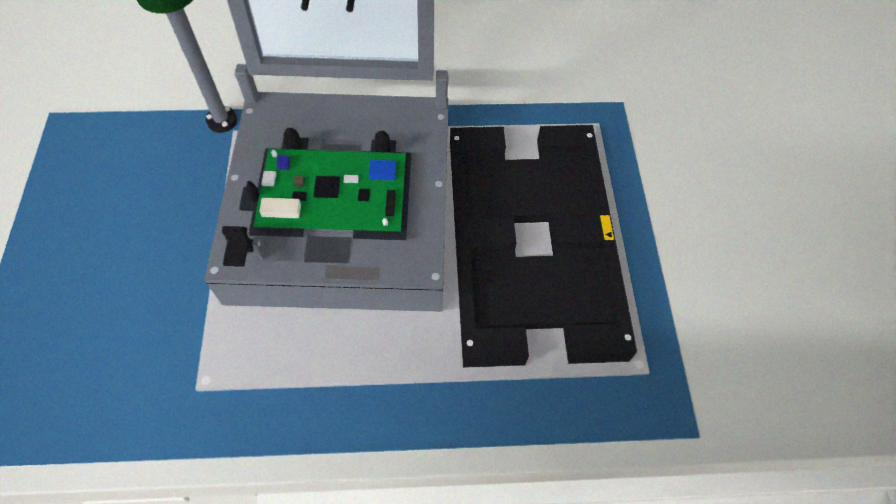

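Scene clock: 458.70 s.
Joint torques (N m): left_arm=[-19.5 6.15 9 0.92 -0.52 -0.62 0.21] | right_arm=[7.35 -2.95 -4.76 -5.91 0.11 -1.21 0.08]
External joint torques (N m): left_arm=[2.03 -0.29 -0.58 -0.46 0.13 -0.09 0.24] | right_arm=[-0.46 0.53 0.13 0.93 -0.35 0.02 0.04]
Wrist force (N): left_arm=[-5.4 0.5 -9.0] | right_arm=[-2.0 10.3 -11.7]
Wrist torque (N m): left_arm=[-0.12 -0.68 -0.14] | right_arm=[-0.10 0.61 0.46]
Wrist force, peak (N): left_arm=[-5.6 0.4 -10.5] | right_arm=[-2.0 10.7 -11.7]
move: done
base_odometry: x=-2.010 y=+0.074 heading=-2.598
lidar_m: 0.88 0.33 0.33 0.73 3.41 4.32 4.07 1.96 1.38 1.31 0.89 0.94
base_status: not commanded
joint_positions: torso_squat_rad=+0.350 torso_shift_rad=+0.000 torso_pitch_rad=+0.500 torso_yaw_rad=+0.000 left_shoulder_pitch_rad=-2.205 left_shoulder_roll_rad=+0.973 left_shoulder_yaw_rad=-1.147 left_elbow_rad=-1.362 left_forearm_roll_rad=+1.421 left_wrist_pitch_rad=+1.601 left_hand_roll_rad=+0.958 left_gripper_m=+0.040 right_shoulder_pitch_rad=+0.938 right_shoulder_roll_rad=-0.824 right_shoulder_yaw_rad=-0.218 right_elbow_rad=-2.617 right_forearm_roll_rad=-0.251 right_wrist_pitch_rad=+0.397 right_hand_roll_rad=-0.617 right_gripper_m=+0.099 head_pan_rad=+0.000 head_tilt_rad=+0.600
joint_status: all done
wheel_motors_off: 0
motor_effort: left_wheel=+3(4) right_wheel=-2(4)
contact_limits: left_gripper_m 350 mA
chest: x=-0.0797 y=-0.0007 z=+1.2096 quat_wxyz=(+0.969, +0.000, +0.247, +0.000)
left_hand: x=+0.4660 y=+0.1049 z=+1.2253 quat_wxyz=(+0.976, +0.000, -0.217, +0.000)
left_hand_status: reached (checked arc, planned for 0.4 s): 0 mm and 0.0 deg off.
right_hand: x=+0.1056 y=-0.3204 z=+0.9497 quat_wxyz=(+0.936, +0.047, -0.349, +0.016)

Scene clock: 460.00 s.
Joint torques (N m): left_arm=[-16.08 6.08 10.68 1.91 0.09 -0.12 -0.26] | right_arm=[7.27 -2.47 -4.84 -5.97 0.09 -1.28 0.01]
External joint torques (N m): left_arm=[1.91 0.45 0.96 -0.14 0.04 -0.07 -0.26] | right_arm=[-0.54 1 0.04 0.87 -0.37 -0.06 -0.03]
Wrist force (N): left_arm=[-2.6 0.6 -9.4] | right_arm=[-2.3 10.4 -11.8]
Wrist torque (N m): left_arm=[-0.13 -0.51 -0.18] | right_arm=[-0.10 0.58 0.49]
Wrist force, peak (N): left_arm=[-4.1 1.0 -9.6] | right_arm=[-2.2 10.5 -11.8]
move: done
base_odometry: x=-2.010 y=+0.074 heading=-2.598
lidar_m: 0.89 0.33 0.32 0.73 3.41 4.32 4.07 1.96 1.38 1.30 0.89 0.94
base_status: not commanded
joint_positions: torso_squat_rad=+0.350 torso_shift_rad=+0.000 torso_pitch_rad=+0.500 torso_yaw_rad=+0.000 left_shoulder_pitch_rad=-2.112 left_shoulder_roll_rad=+1.101 left_shoulder_yaw_rad=-1.080 left_elbow_rad=-1.779 left_forearm_roll_rad=+1.850 left_wrist_pitch_rad=+1.789 left_hand_roll_rad=+1.285 left_gripper_m=+0.040 right_shoulder_pitch_rad=+0.938 right_shoulder_roll_rad=-0.824 right_shoulder_yaw_rad=-0.218 right_elbow_rad=-2.617 right_forearm_roll_rad=-0.251 right_wrist_pitch_rad=+0.397 right_hand_roll_rad=-0.617 right_gripper_m=+0.099 head_pan_rad=+0.000 head_tilt_rad=+0.600
joint_status: all done
wheel_motors_off: 0
motor_effort: left_wheel=+4(5) right_wheel=-3(4)
contact_limits: left_gripper_m 350 mA
chest: x=-0.0797 y=-0.0007 z=+1.2096 quat_wxyz=(+0.969, +0.000, +0.247, +0.000)
left_hand: x=+0.2997 y=+0.1049 z=+1.1801 quat_wxyz=(+1.000, +0.001, +0.002, -0.001)
left_hand_status: reached (checked arc, planned for 0.7 s): 0 mm and 0.3 deg off.
right_hand: x=+0.1056 y=-0.3204 z=+0.9497 quat_wxyz=(+0.936, +0.047, -0.349, +0.016)

Scene clock: 461.17 s.
Joint torques (N m): left_arm=[-16.29 6.16 10.77 1.95 0.17 -0.12 -0.3] | right_arm=[7.46 -2.65 -4.69 -6.07 0.03 -1.25 0.08]
External joint torques (N m): left_arm=[1.7 0.53 1.05 -0.1 0.11 -0.07 -0.3] | right_arm=[-0.35 0.83 0.19 0.76 -0.43 -0.03 0.04]
Wrist force (N): left_arm=[-2.8 0.6 -9.5] | right_arm=[-2.1 10.0 -11.5]
Wrist torque (N m): left_arm=[-0.15 -0.53 -0.20] | right_arm=[-0.05 0.61 0.49]
Wrist force, peak (N): left_arm=[-2.6 0.7 -10.1] | right_arm=[-2.1 10.4 -11.9]
move: done
base_odometry: x=-2.010 y=+0.074 heading=-2.598
lidar_m: 0.88 0.33 0.32 0.75 3.41 4.32 4.07 1.95 1.38 1.31 0.89 0.95
base_status: not commanded
joint_positions: torso_squat_rad=+0.350 torso_shift_rad=+0.000 torso_pitch_rad=+0.500 torso_yaw_rad=+0.000 left_shoulder_pitch_rad=-2.112 left_shoulder_roll_rad=+1.101 left_shoulder_yaw_rad=-1.080 left_elbow_rad=-1.779 left_forearm_roll_rad=+1.850 left_wrist_pitch_rad=+1.789 left_hand_roll_rad=+1.285 left_gripper_m=+0.097 right_shoulder_pitch_rad=+0.938 right_shoulder_roll_rad=-0.824 right_shoulder_yaw_rad=-0.218 right_elbow_rad=-2.617 right_forearm_roll_rad=-0.251 right_wrist_pitch_rad=+0.397 right_hand_roll_rad=-0.617 right_gripper_m=+0.099 head_pan_rad=+0.000 head_tilt_rad=+0.600
joint_status: all done
wheel_motors_off: 0
motor_effort: left_wheel=+4(5) right_wheel=-2(4)
contact_limits: left_gripper_m 350 mA
chest: x=-0.0797 y=-0.0007 z=+1.2096 quat_wxyz=(+0.969, +0.000, +0.247, +0.000)
left_hand: x=+0.2997 y=+0.1049 z=+1.1801 quat_wxyz=(+1.000, +0.001, +0.002, -0.001)
right_hand: x=+0.1056 y=-0.3204 z=+0.9497 quat_wxyz=(+0.936, +0.047, -0.349, +0.016)
head_camera: T_world_to_cam=[[0.036607, -0.998749, 0.0340543, -0.0505306], [-0.871702, -0.0485768, -0.487623, 0.760192], [0.488667, -0.0118348, -0.87239, 1.12086], [0, 0, 0, 1]] pos_world=[0.116783, -0.00027456, 1.35024]

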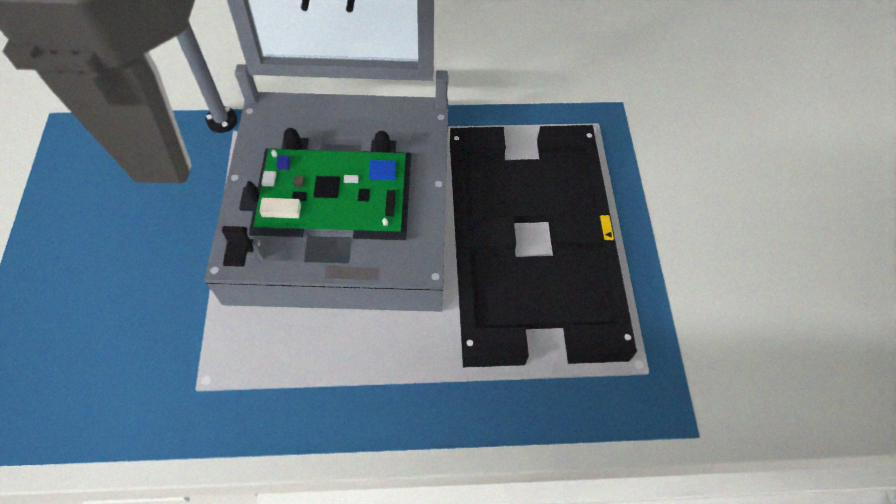

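Scene clock: 462.10 s.
Joint torques (N m): left_arm=[-20.09 6 11.18 0.85 0.47 0.12 0.27] | right_arm=[7.28 -2.55 -4.79 -5.84 0.07 -1.29 0.14]
External joint torques (N m): left_arm=[-0.04 -0.93 0.78 0.64 0.42 0.17 0.27] | right_arm=[-0.54 0.92 0.1 1 -0.39 -0.06 0.11]
Wrist force (N): left_arm=[-2.7 0.3 -9.6] | right_arm=[-2.5 10.4 -11.5]
Wrist torque (N m): left_arm=[-0.08 -0.51 -0.23] | right_arm=[-0.07 0.56 0.48]
Wrist force, peak (N): left_arm=[-2.1 0.5 -10.8] | right_arm=[-2.1 10.6 -11.7]
move: done
base_odometry: x=-2.010 y=+0.074 heading=-2.598
lidar_m: 0.89 0.33 0.32 0.73 3.41 4.32 4.07 1.95 1.38 1.30 0.89 0.94
base_status: not commanded
joint_positions: torso_squat_rad=+0.350 torso_shift_rad=+0.000 torso_pitch_rad=+0.500 torso_yaw_rad=+0.000 left_shoulder_pitch_rad=-1.887 left_shoulder_roll_rad=+0.996 left_shoulder_yaw_rad=-1.223 left_elbow_rad=-1.645 left_forearm_roll_rad=+1.592 left_wrist_pitch_rad=+1.548 left_hand_roll_rad=+1.142 left_gripper_m=+0.097 right_shoulder_pitch_rad=+0.938 right_shoulder_roll_rad=-0.824 right_shoulder_yaw_rad=-0.218 right_elbow_rad=-2.617 right_forearm_roll_rad=-0.251 right_wrist_pitch_rad=+0.397 right_hand_roll_rad=-0.617 right_gripper_m=+0.099 head_pan_rad=+0.000 head_tilt_rad=+0.600
joint_status: all done
wheel_motors_off: 0
motor_effort: left_wheel=+4(6) right_wheel=-2(4)
contact_limits: left_gripper_m 350 mA
chest: x=-0.0797 y=-0.0007 z=+1.2096 quat_wxyz=(+0.969, +0.000, +0.247, +0.000)
left_hand: x=+0.3500 y=+0.1051 z=+1.0499 quat_wxyz=(+1.000, +0.000, +0.000, +0.000)
left_hand_status: reached (checked arc, planned for 0.5 s): 0 mm and 0.0 deg off.
right_hand: x=+0.1056 y=-0.3204 z=+0.9497 quat_wxyz=(+0.936, +0.047, -0.349, +0.016)
head_camera: T_world_to_cam=[[0.0366116, -0.998749, 0.0340522, -0.0505249], [-0.871744, -0.0485788, -0.487547, 0.760045], [0.488591, -0.011835, -0.872433, 1.12084], [0, 0, 0, 1]] pos_world=[0.116783, -0.000274553, 1.35013]
left_wrist_camera: T_world_to_cam=[[0.999802, 0.0155025, -0.0125079, -0.339725], [0.0196369, -0.872428, 0.488347, -0.393593], [-0.00334163, -0.488496, -0.87256, 1.03762], [0, 0, 0, 1]] pos_world=[0.350854, 0.168756, 1.09334]

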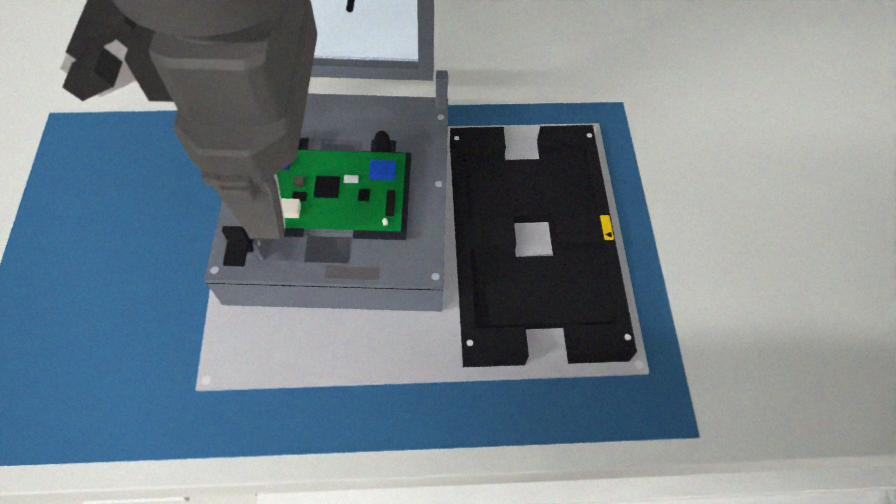

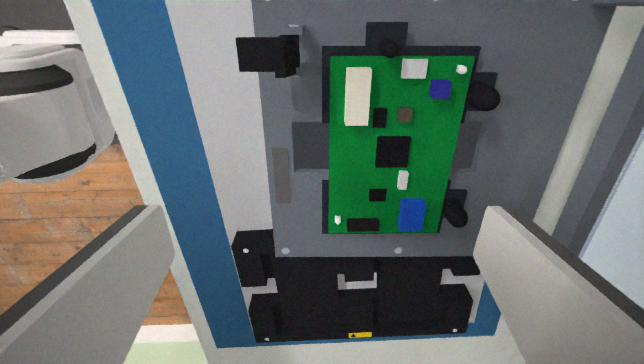

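>>> move --target '{"side":"left","x":0.395,"y":0.092,"z":1.0,"quat_wxyz":[1,0,0,0]}' --cameras '[]'

>>> move --target '{"side":"left","x":0.395,"y":0.092,"z":0.968,"quat_wxyz":[1,0,0,0]}' --cameras '["left_wrist_camera"]'

Scene clock: 470.53 s.
Joint torques (N m): left_arm=[-20.84 6.55 9.29 0.54 0.23 -0.16 0.26] | right_arm=[7.45 -2.7 -4.79 -6.03 0.13 -1.2 0.09]
External joint torques (N m): left_arm=[1.32 -0.8 -0.45 0.85 0.19 -0.1 0.26] | right_arm=[-0.36 0.77 0.09 0.81 -0.33 0.02 0.05]
Wrist force (N): left_arm=[-2.5 0.3 -9.3] | right_arm=[-1.7 10.3 -11.5]
Wrist torque (N m): left_arm=[-0.10 -0.45 -0.21] | right_arm=[-0.06 0.64 0.47]
Wrist force, peak (N): left_arm=[-3.2 0.2 -10.1] | right_arm=[-2.3 10.7 -12.0]
move: done
base_odometry: x=-2.010 y=+0.074 heading=-2.598
lidar_m: 0.88 0.33 0.32 0.74 3.40 4.32 4.07 1.95 1.38 1.30 0.89 0.94
base_status: not commanded
joint_positions: torso_squat_rad=+0.350 torso_shift_rad=+0.000 torso_pitch_rad=+0.500 torso_yaw_rad=+0.000 left_shoulder_pitch_rad=-1.847 left_shoulder_roll_rad=+0.825 left_shoulder_yaw_rad=-1.269 left_elbow_rad=-1.331 left_forearm_roll_rad=+1.521 left_wrist_pitch_rad=+1.471 left_hand_roll_rad=+0.980 left_gripper_m=+0.097 right_shoulder_pitch_rad=+0.938 right_shoulder_roll_rad=-0.824 right_shoulder_yaw_rad=-0.218 right_elbow_rad=-2.617 right_forearm_roll_rad=-0.251 right_wrist_pitch_rad=+0.397 right_hand_roll_rad=-0.617 right_gripper_m=+0.099 head_pan_rad=+0.000 head_tilt_rad=+0.600
joint_status: all done
wheel_motors_off: 0
motor_effort: left_wheel=+5(5) right_wheel=-2(5)
contact_limits: left_gripper_m 350 mA
chest: x=-0.0797 y=-0.0007 z=+1.2096 quat_wxyz=(+0.969, +0.000, +0.247, +0.000)
left_hand: x=+0.3950 y=+0.0919 z=+1.0002 quat_wxyz=(+1.000, +0.000, +0.000, +0.000)
left_hand_status: reached (checked arc, planned for 0.6 s): 0 mm and 0.0 deg off.
right_hand: x=+0.1056 y=-0.3205 z=+0.9497 quat_wxyz=(+0.936, +0.047, -0.349, +0.016)

Scene clock: 471.30 s.
Joint torques (N m): left_arm=[-21.05 6.42 9.51 0.38 0.22 -0.04 0.04] | right_arm=[7.49 -2.74 -4.66 -5.81 0.01 -1.23 0.14]
External joint torques (N m): left_arm=[1.1 -0.91 -0.02 0.92 0.19 0.02 0.04] | right_arm=[-0.33 0.74 0.22 1.03 -0.45 -0.01 0.1]
Wrist force (N): left_arm=[-2.6 0.7 -9.4] | right_arm=[-2.0 10.5 -11.6]
Wrist torque (N m): left_arm=[-0.16 -0.47 -0.22] | right_arm=[-0.09 0.62 0.48]
Wrist force, peak (N): left_arm=[-2.7 1.0 -10.9] | right_arm=[-2.1 10.5 -11.8]
move: done
base_odometry: x=-2.010 y=+0.074 heading=-2.598
lidar_m: 0.89 0.34 0.32 0.74 3.41 4.32 4.07 1.96 1.38 1.30 0.89 0.94
base_status: not commanded
joint_positions: torso_squat_rad=+0.350 torso_shift_rad=+0.000 torso_pitch_rad=+0.500 torso_yaw_rad=+0.000 left_shoulder_pitch_rad=-1.798 left_shoulder_roll_rad=+0.794 left_shoulder_yaw_rad=-1.295 left_elbow_rad=-1.297 left_forearm_roll_rad=+1.485 left_wrist_pitch_rad=+1.412 left_hand_roll_rad=+0.968 left_gripper_m=+0.097 right_shoulder_pitch_rad=+0.938 right_shoulder_roll_rad=-0.824 right_shoulder_yaw_rad=-0.218 right_elbow_rad=-2.617 right_forearm_roll_rad=-0.251 right_wrist_pitch_rad=+0.397 right_hand_roll_rad=-0.617 right_gripper_m=+0.099 head_pan_rad=+0.000 head_tilt_rad=+0.600
joint_status: all done
wheel_motors_off: 0
motor_effort: left_wheel=+5(5) right_wheel=-4(4)
contact_limits: left_gripper_m 350 mA
chest: x=-0.0797 y=-0.0007 z=+1.2096 quat_wxyz=(+0.969, +0.000, +0.247, +0.000)
left_hand: x=+0.3950 y=+0.0921 z=+0.9681 quat_wxyz=(+1.000, +0.000, +0.000, +0.000)
left_hand_status: reached (checked arc, planned for 0.3 s): 0 mm and 0.0 deg off.
right_hand: x=+0.1056 y=-0.3204 z=+0.9497 quat_wxyz=(+0.936, +0.047, -0.349, +0.016)
left_wrist_camera: T_world_to_cam=[[0.999807, 0.0155172, -0.0120631, -0.385995], [0.0194329, -0.872362, 0.488474, -0.365931], [-0.00294368, -0.488614, -0.872495, 0.959836], [0, 0, 0, 1]] pos_world=[0.395857, 0.155755, 1.01154]

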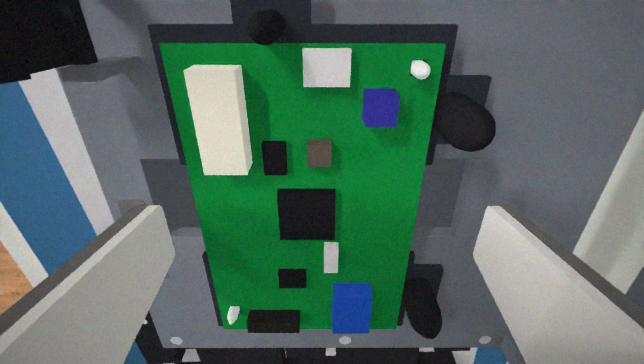

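>>> move --target '{"side":"left","x":0.391,"y":0.092,"z":0.947,"quat_wxyz":[1,0,0,0]}' --cameras '["left_wrist_camera"]'

>>> move --target '{"side":"left","x":0.391,"y":0.092,"z":0.936,"quat_wxyz":[1,0,0,0]}' --cameras '["left_wrist_camera"]'

>>> move --joints '{"left_gripper_m":0.06}' --cameras '["left_wrist_camera"]'

Scene clock: 479.50 s.
Joint torques (N m): left_arm=[-20.95 5.79 8.98 0.07 0.05 -0.3 0.09] | right_arm=[7.36 -2.49 -4.89 -5.85 0.09 -1.2 0.12]
External joint torques (N m): left_arm=[1.05 -1.48 -0.46 0.78 0.02 -0.25 0.09] | right_arm=[-0.46 0.98 0 0.98 -0.37 0.03 0.08]
Wrist force (N): left_arm=[-2.9 0.6 -8.4] | right_arm=[-2.0 10.4 -11.3]
Wrist torque (N m): left_arm=[-0.15 -0.50 -0.21] | right_arm=[-0.10 0.60 0.49]
Wrist force, peak (N): left_arm=[-3.5 1.0 -10.8] | right_arm=[-2.2 10.7 -11.9]
move: done
base_odometry: x=-2.010 y=+0.074 heading=-2.598
lidar_m: 0.88 0.33 0.32 0.73 3.41 4.32 4.07 1.95 1.38 1.30 0.89 0.95
base_status: not commanded
joint_positions: torso_squat_rad=+0.350 torso_shift_rad=+0.000 torso_pitch_rad=+0.500 torso_yaw_rad=+0.000 left_shoulder_pitch_rad=-1.764 left_shoulder_roll_rad=+0.779 left_shoulder_yaw_rad=-1.312 left_elbow_rad=-1.294 left_forearm_roll_rad=+1.460 left_wrist_pitch_rad=+1.373 left_hand_roll_rad=+0.974 left_gripper_m=+0.097 right_shoulder_pitch_rad=+0.938 right_shoulder_roll_rad=-0.824 right_shoulder_yaw_rad=-0.218 right_elbow_rad=-2.617 right_forearm_roll_rad=-0.251 right_wrist_pitch_rad=+0.397 right_hand_roll_rad=-0.617 right_gripper_m=+0.099 head_pan_rad=+0.000 head_tilt_rad=+0.600
joint_status: all done
wheel_motors_off: 0
motor_effort: left_wheel=+3(5) right_wheel=-3(5)
contact_limits: left_gripper_m 350 mA
chest: x=-0.0797 y=-0.0007 z=+1.2096 quat_wxyz=(+0.969, +0.000, +0.247, +0.000)
left_hand: x=+0.3910 y=+0.0921 z=+0.9471 quat_wxyz=(+1.000, +0.000, +0.000, +0.000)
left_hand_status: reached (checked arc, planned for 0.2 s): 0 mm and 0.0 deg off.
right_hand: x=+0.1056 y=-0.3204 z=+0.9497 quat_wxyz=(+0.936, +0.047, -0.349, +0.016)
left_wrist_camera: T_world_to_cam=[[0.999805, 0.0155554, -0.0122009, -0.382214], [0.019534, -0.872295, 0.48859, -0.355898], [-0.00304259, -0.488733, -0.872428, 0.941531], [0, 0, 0, 1]] pos_world=[0.391956, 0.155654, 0.990643]

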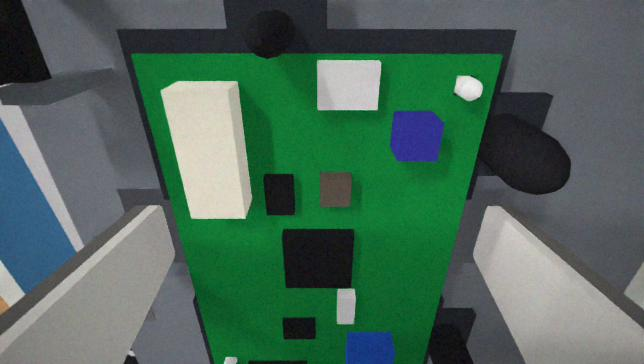

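Scene clock: 480.27 s.
Joint torques (N m): left_arm=[-21.51 7.71 9.17 1.42 -1.02 -0.98 -0.2] | right_arm=[6.99 -3.08 -4.76 -5.83 0.03 -1.34 0.08]
External joint torques (N m): left_arm=[0.47 0.48 -0.16 2.2 -1.05 -0.92 -0.2] | right_arm=[-0.83 0.39 0.12 1.01 -0.43 -0.11 0.04]
Wrist force (N): left_arm=[-9.1 0.1 -7.6] | right_arm=[-1.8 10.2 -11.2]
Wrist torque (N m): left_arm=[-0.12 -0.47 -0.18] | right_arm=[-0.07 0.63 0.47]
Wrist force, peak (N): left_arm=[-33.8 6.8 41.7] | right_arm=[-1.4 10.9 -11.9]
move: done
base_odometry: x=-2.010 y=+0.074 heading=-2.598
lidar_m: 0.88 0.34 0.31 0.73 3.41 4.32 4.06 1.96 1.38 1.30 0.89 0.95
base_status: not commanded
joint_positions: torso_squat_rad=+0.350 torso_shift_rad=+0.000 torso_pitch_rad=+0.500 torso_yaw_rad=+0.000 left_shoulder_pitch_rad=-1.747 left_shoulder_roll_rad=+0.766 left_shoulder_yaw_rad=-1.320 left_elbow_rad=-1.278 left_forearm_roll_rad=+1.448 left_wrist_pitch_rad=+1.353 left_hand_roll_rad=+0.969 left_gripper_m=+0.097 right_shoulder_pitch_rad=+0.938 right_shoulder_roll_rad=-0.824 right_shoulder_yaw_rad=-0.218 right_elbow_rad=-2.617 right_forearm_roll_rad=-0.251 right_wrist_pitch_rad=+0.397 right_hand_roll_rad=-0.617 right_gripper_m=+0.099 head_pan_rad=+0.000 head_tilt_rad=+0.600
joint_status: all done
wheel_motors_off: 0
motor_effort: left_wheel=+4(23) right_wheel=-2(21)
contact_limits: left_gripper_m 350 mA
chest: x=-0.0798 y=-0.0007 z=+1.2096 quat_wxyz=(+0.969, +0.000, +0.247, +0.000)
left_hand: x=+0.3904 y=+0.0920 z=+0.9363 quat_wxyz=(+1.000, +0.000, +0.000, +0.000)
left_hand_status: reached (checked arc, planned for 0.1 s): 1 mm and 0.0 deg off.
right_hand: x=+0.1055 y=-0.3205 z=+0.9497 quat_wxyz=(+0.936, +0.047, -0.349, +0.016)
left_wrist_camera: T_world_to_cam=[[0.999807, 0.014909, -0.0127581, -0.381098], [0.0192421, -0.872331, 0.488537, -0.350477], [-0.0038457, -0.488689, -0.87245, 0.932298], [0, 0, 0, 1]] pos_world=[0.391353, 0.155554, 0.979742]

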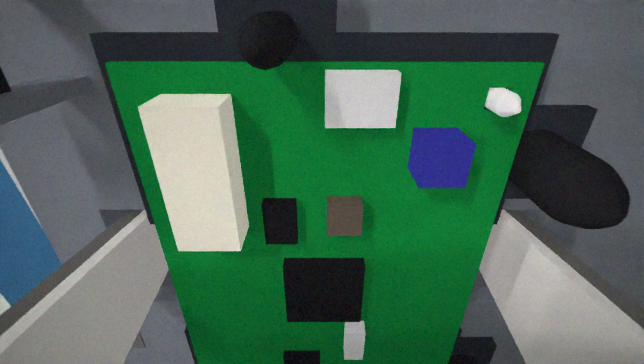

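Scene clock: 481.17 s.
Joint torques (N m): left_arm=[-21.76 7.8 9.1 0.55 -1.01 -1.09 -0.28] | right_arm=[6.93 -3.11 -4.94 -5.99 0.05 -1.26 0.03]
External joint torques (N m): left_arm=[0.21 0.56 -0.23 1.33 -1.05 -1.03 -0.28] | right_arm=[-0.88 0.37 -0.06 0.84 -0.41 -0.04 0]
Wrist force (N): left_arm=[-10.4 1.7 -9.8] | right_arm=[-2.0 10.3 -11.4]
Wrist torque (N m): left_arm=[-0.14 -0.48 -0.28] | right_arm=[-0.07 0.62 0.49]
Wrist force, peak (N): left_arm=[-11.6 1.8 -9.5] | right_arm=[-2.2 10.7 -11.7]
move: off_target
base_odometry: x=-2.010 y=+0.074 heading=-2.598
lidar_m: 0.88 0.34 0.32 0.74 3.41 4.31 4.07 1.94 1.38 1.30 0.89 0.94
base_status: not commanded
joint_positions: torso_squat_rad=+0.350 torso_shift_rad=+0.000 torso_pitch_rad=+0.500 torso_yaw_rad=+0.000 left_shoulder_pitch_rad=-1.747 left_shoulder_roll_rad=+0.766 left_shoulder_yaw_rad=-1.320 left_elbow_rad=-1.278 left_forearm_roll_rad=+1.448 left_wrist_pitch_rad=+1.353 left_hand_roll_rad=+0.969 left_gripper_m=+0.071 right_shoulder_pitch_rad=+0.938 right_shoulder_roll_rad=-0.824 right_shoulder_yaw_rad=-0.218 right_elbow_rad=-2.617 right_forearm_roll_rad=-0.251 right_wrist_pitch_rad=+0.397 right_hand_roll_rad=-0.617 right_gripper_m=+0.099 head_pan_rad=+0.000 head_tilt_rad=+0.600
joint_status: left_gripper_m off_target (ended at +0.071, target +0.060)
wheel_motors_off: 0
motor_effort: left_wheel=+5(5) right_wheel=-3(4)
contact_limits: left_gripper_m 350 mA
chest: x=-0.0798 y=-0.0007 z=+1.2096 quat_wxyz=(+0.969, +0.000, +0.247, +0.000)
left_hand: x=+0.3904 y=+0.0920 z=+0.9363 quat_wxyz=(+1.000, +0.000, +0.000, +0.000)
right_hand: x=+0.1055 y=-0.3205 z=+0.9497 quat_wxyz=(+0.936, +0.047, -0.349, +0.016)
left_wrist_camera: T_world_to_cam=[[0.999806, 0.0149979, -0.0128048, -0.381066], [0.0193421, -0.872372, 0.48846, -0.350346], [-0.00384465, -0.488612, -0.872492, 0.932377], [0, 0, 0, 1]] pos_world=[0.391353, 0.155654, 0.979742]

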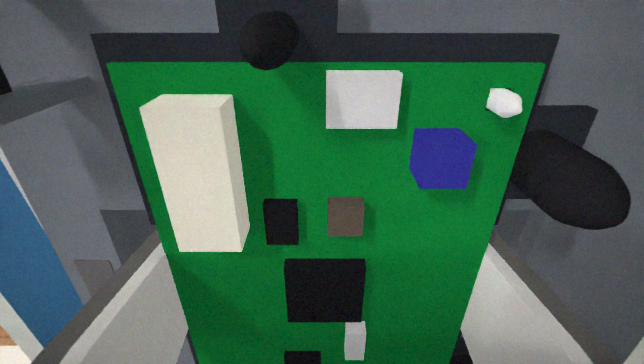

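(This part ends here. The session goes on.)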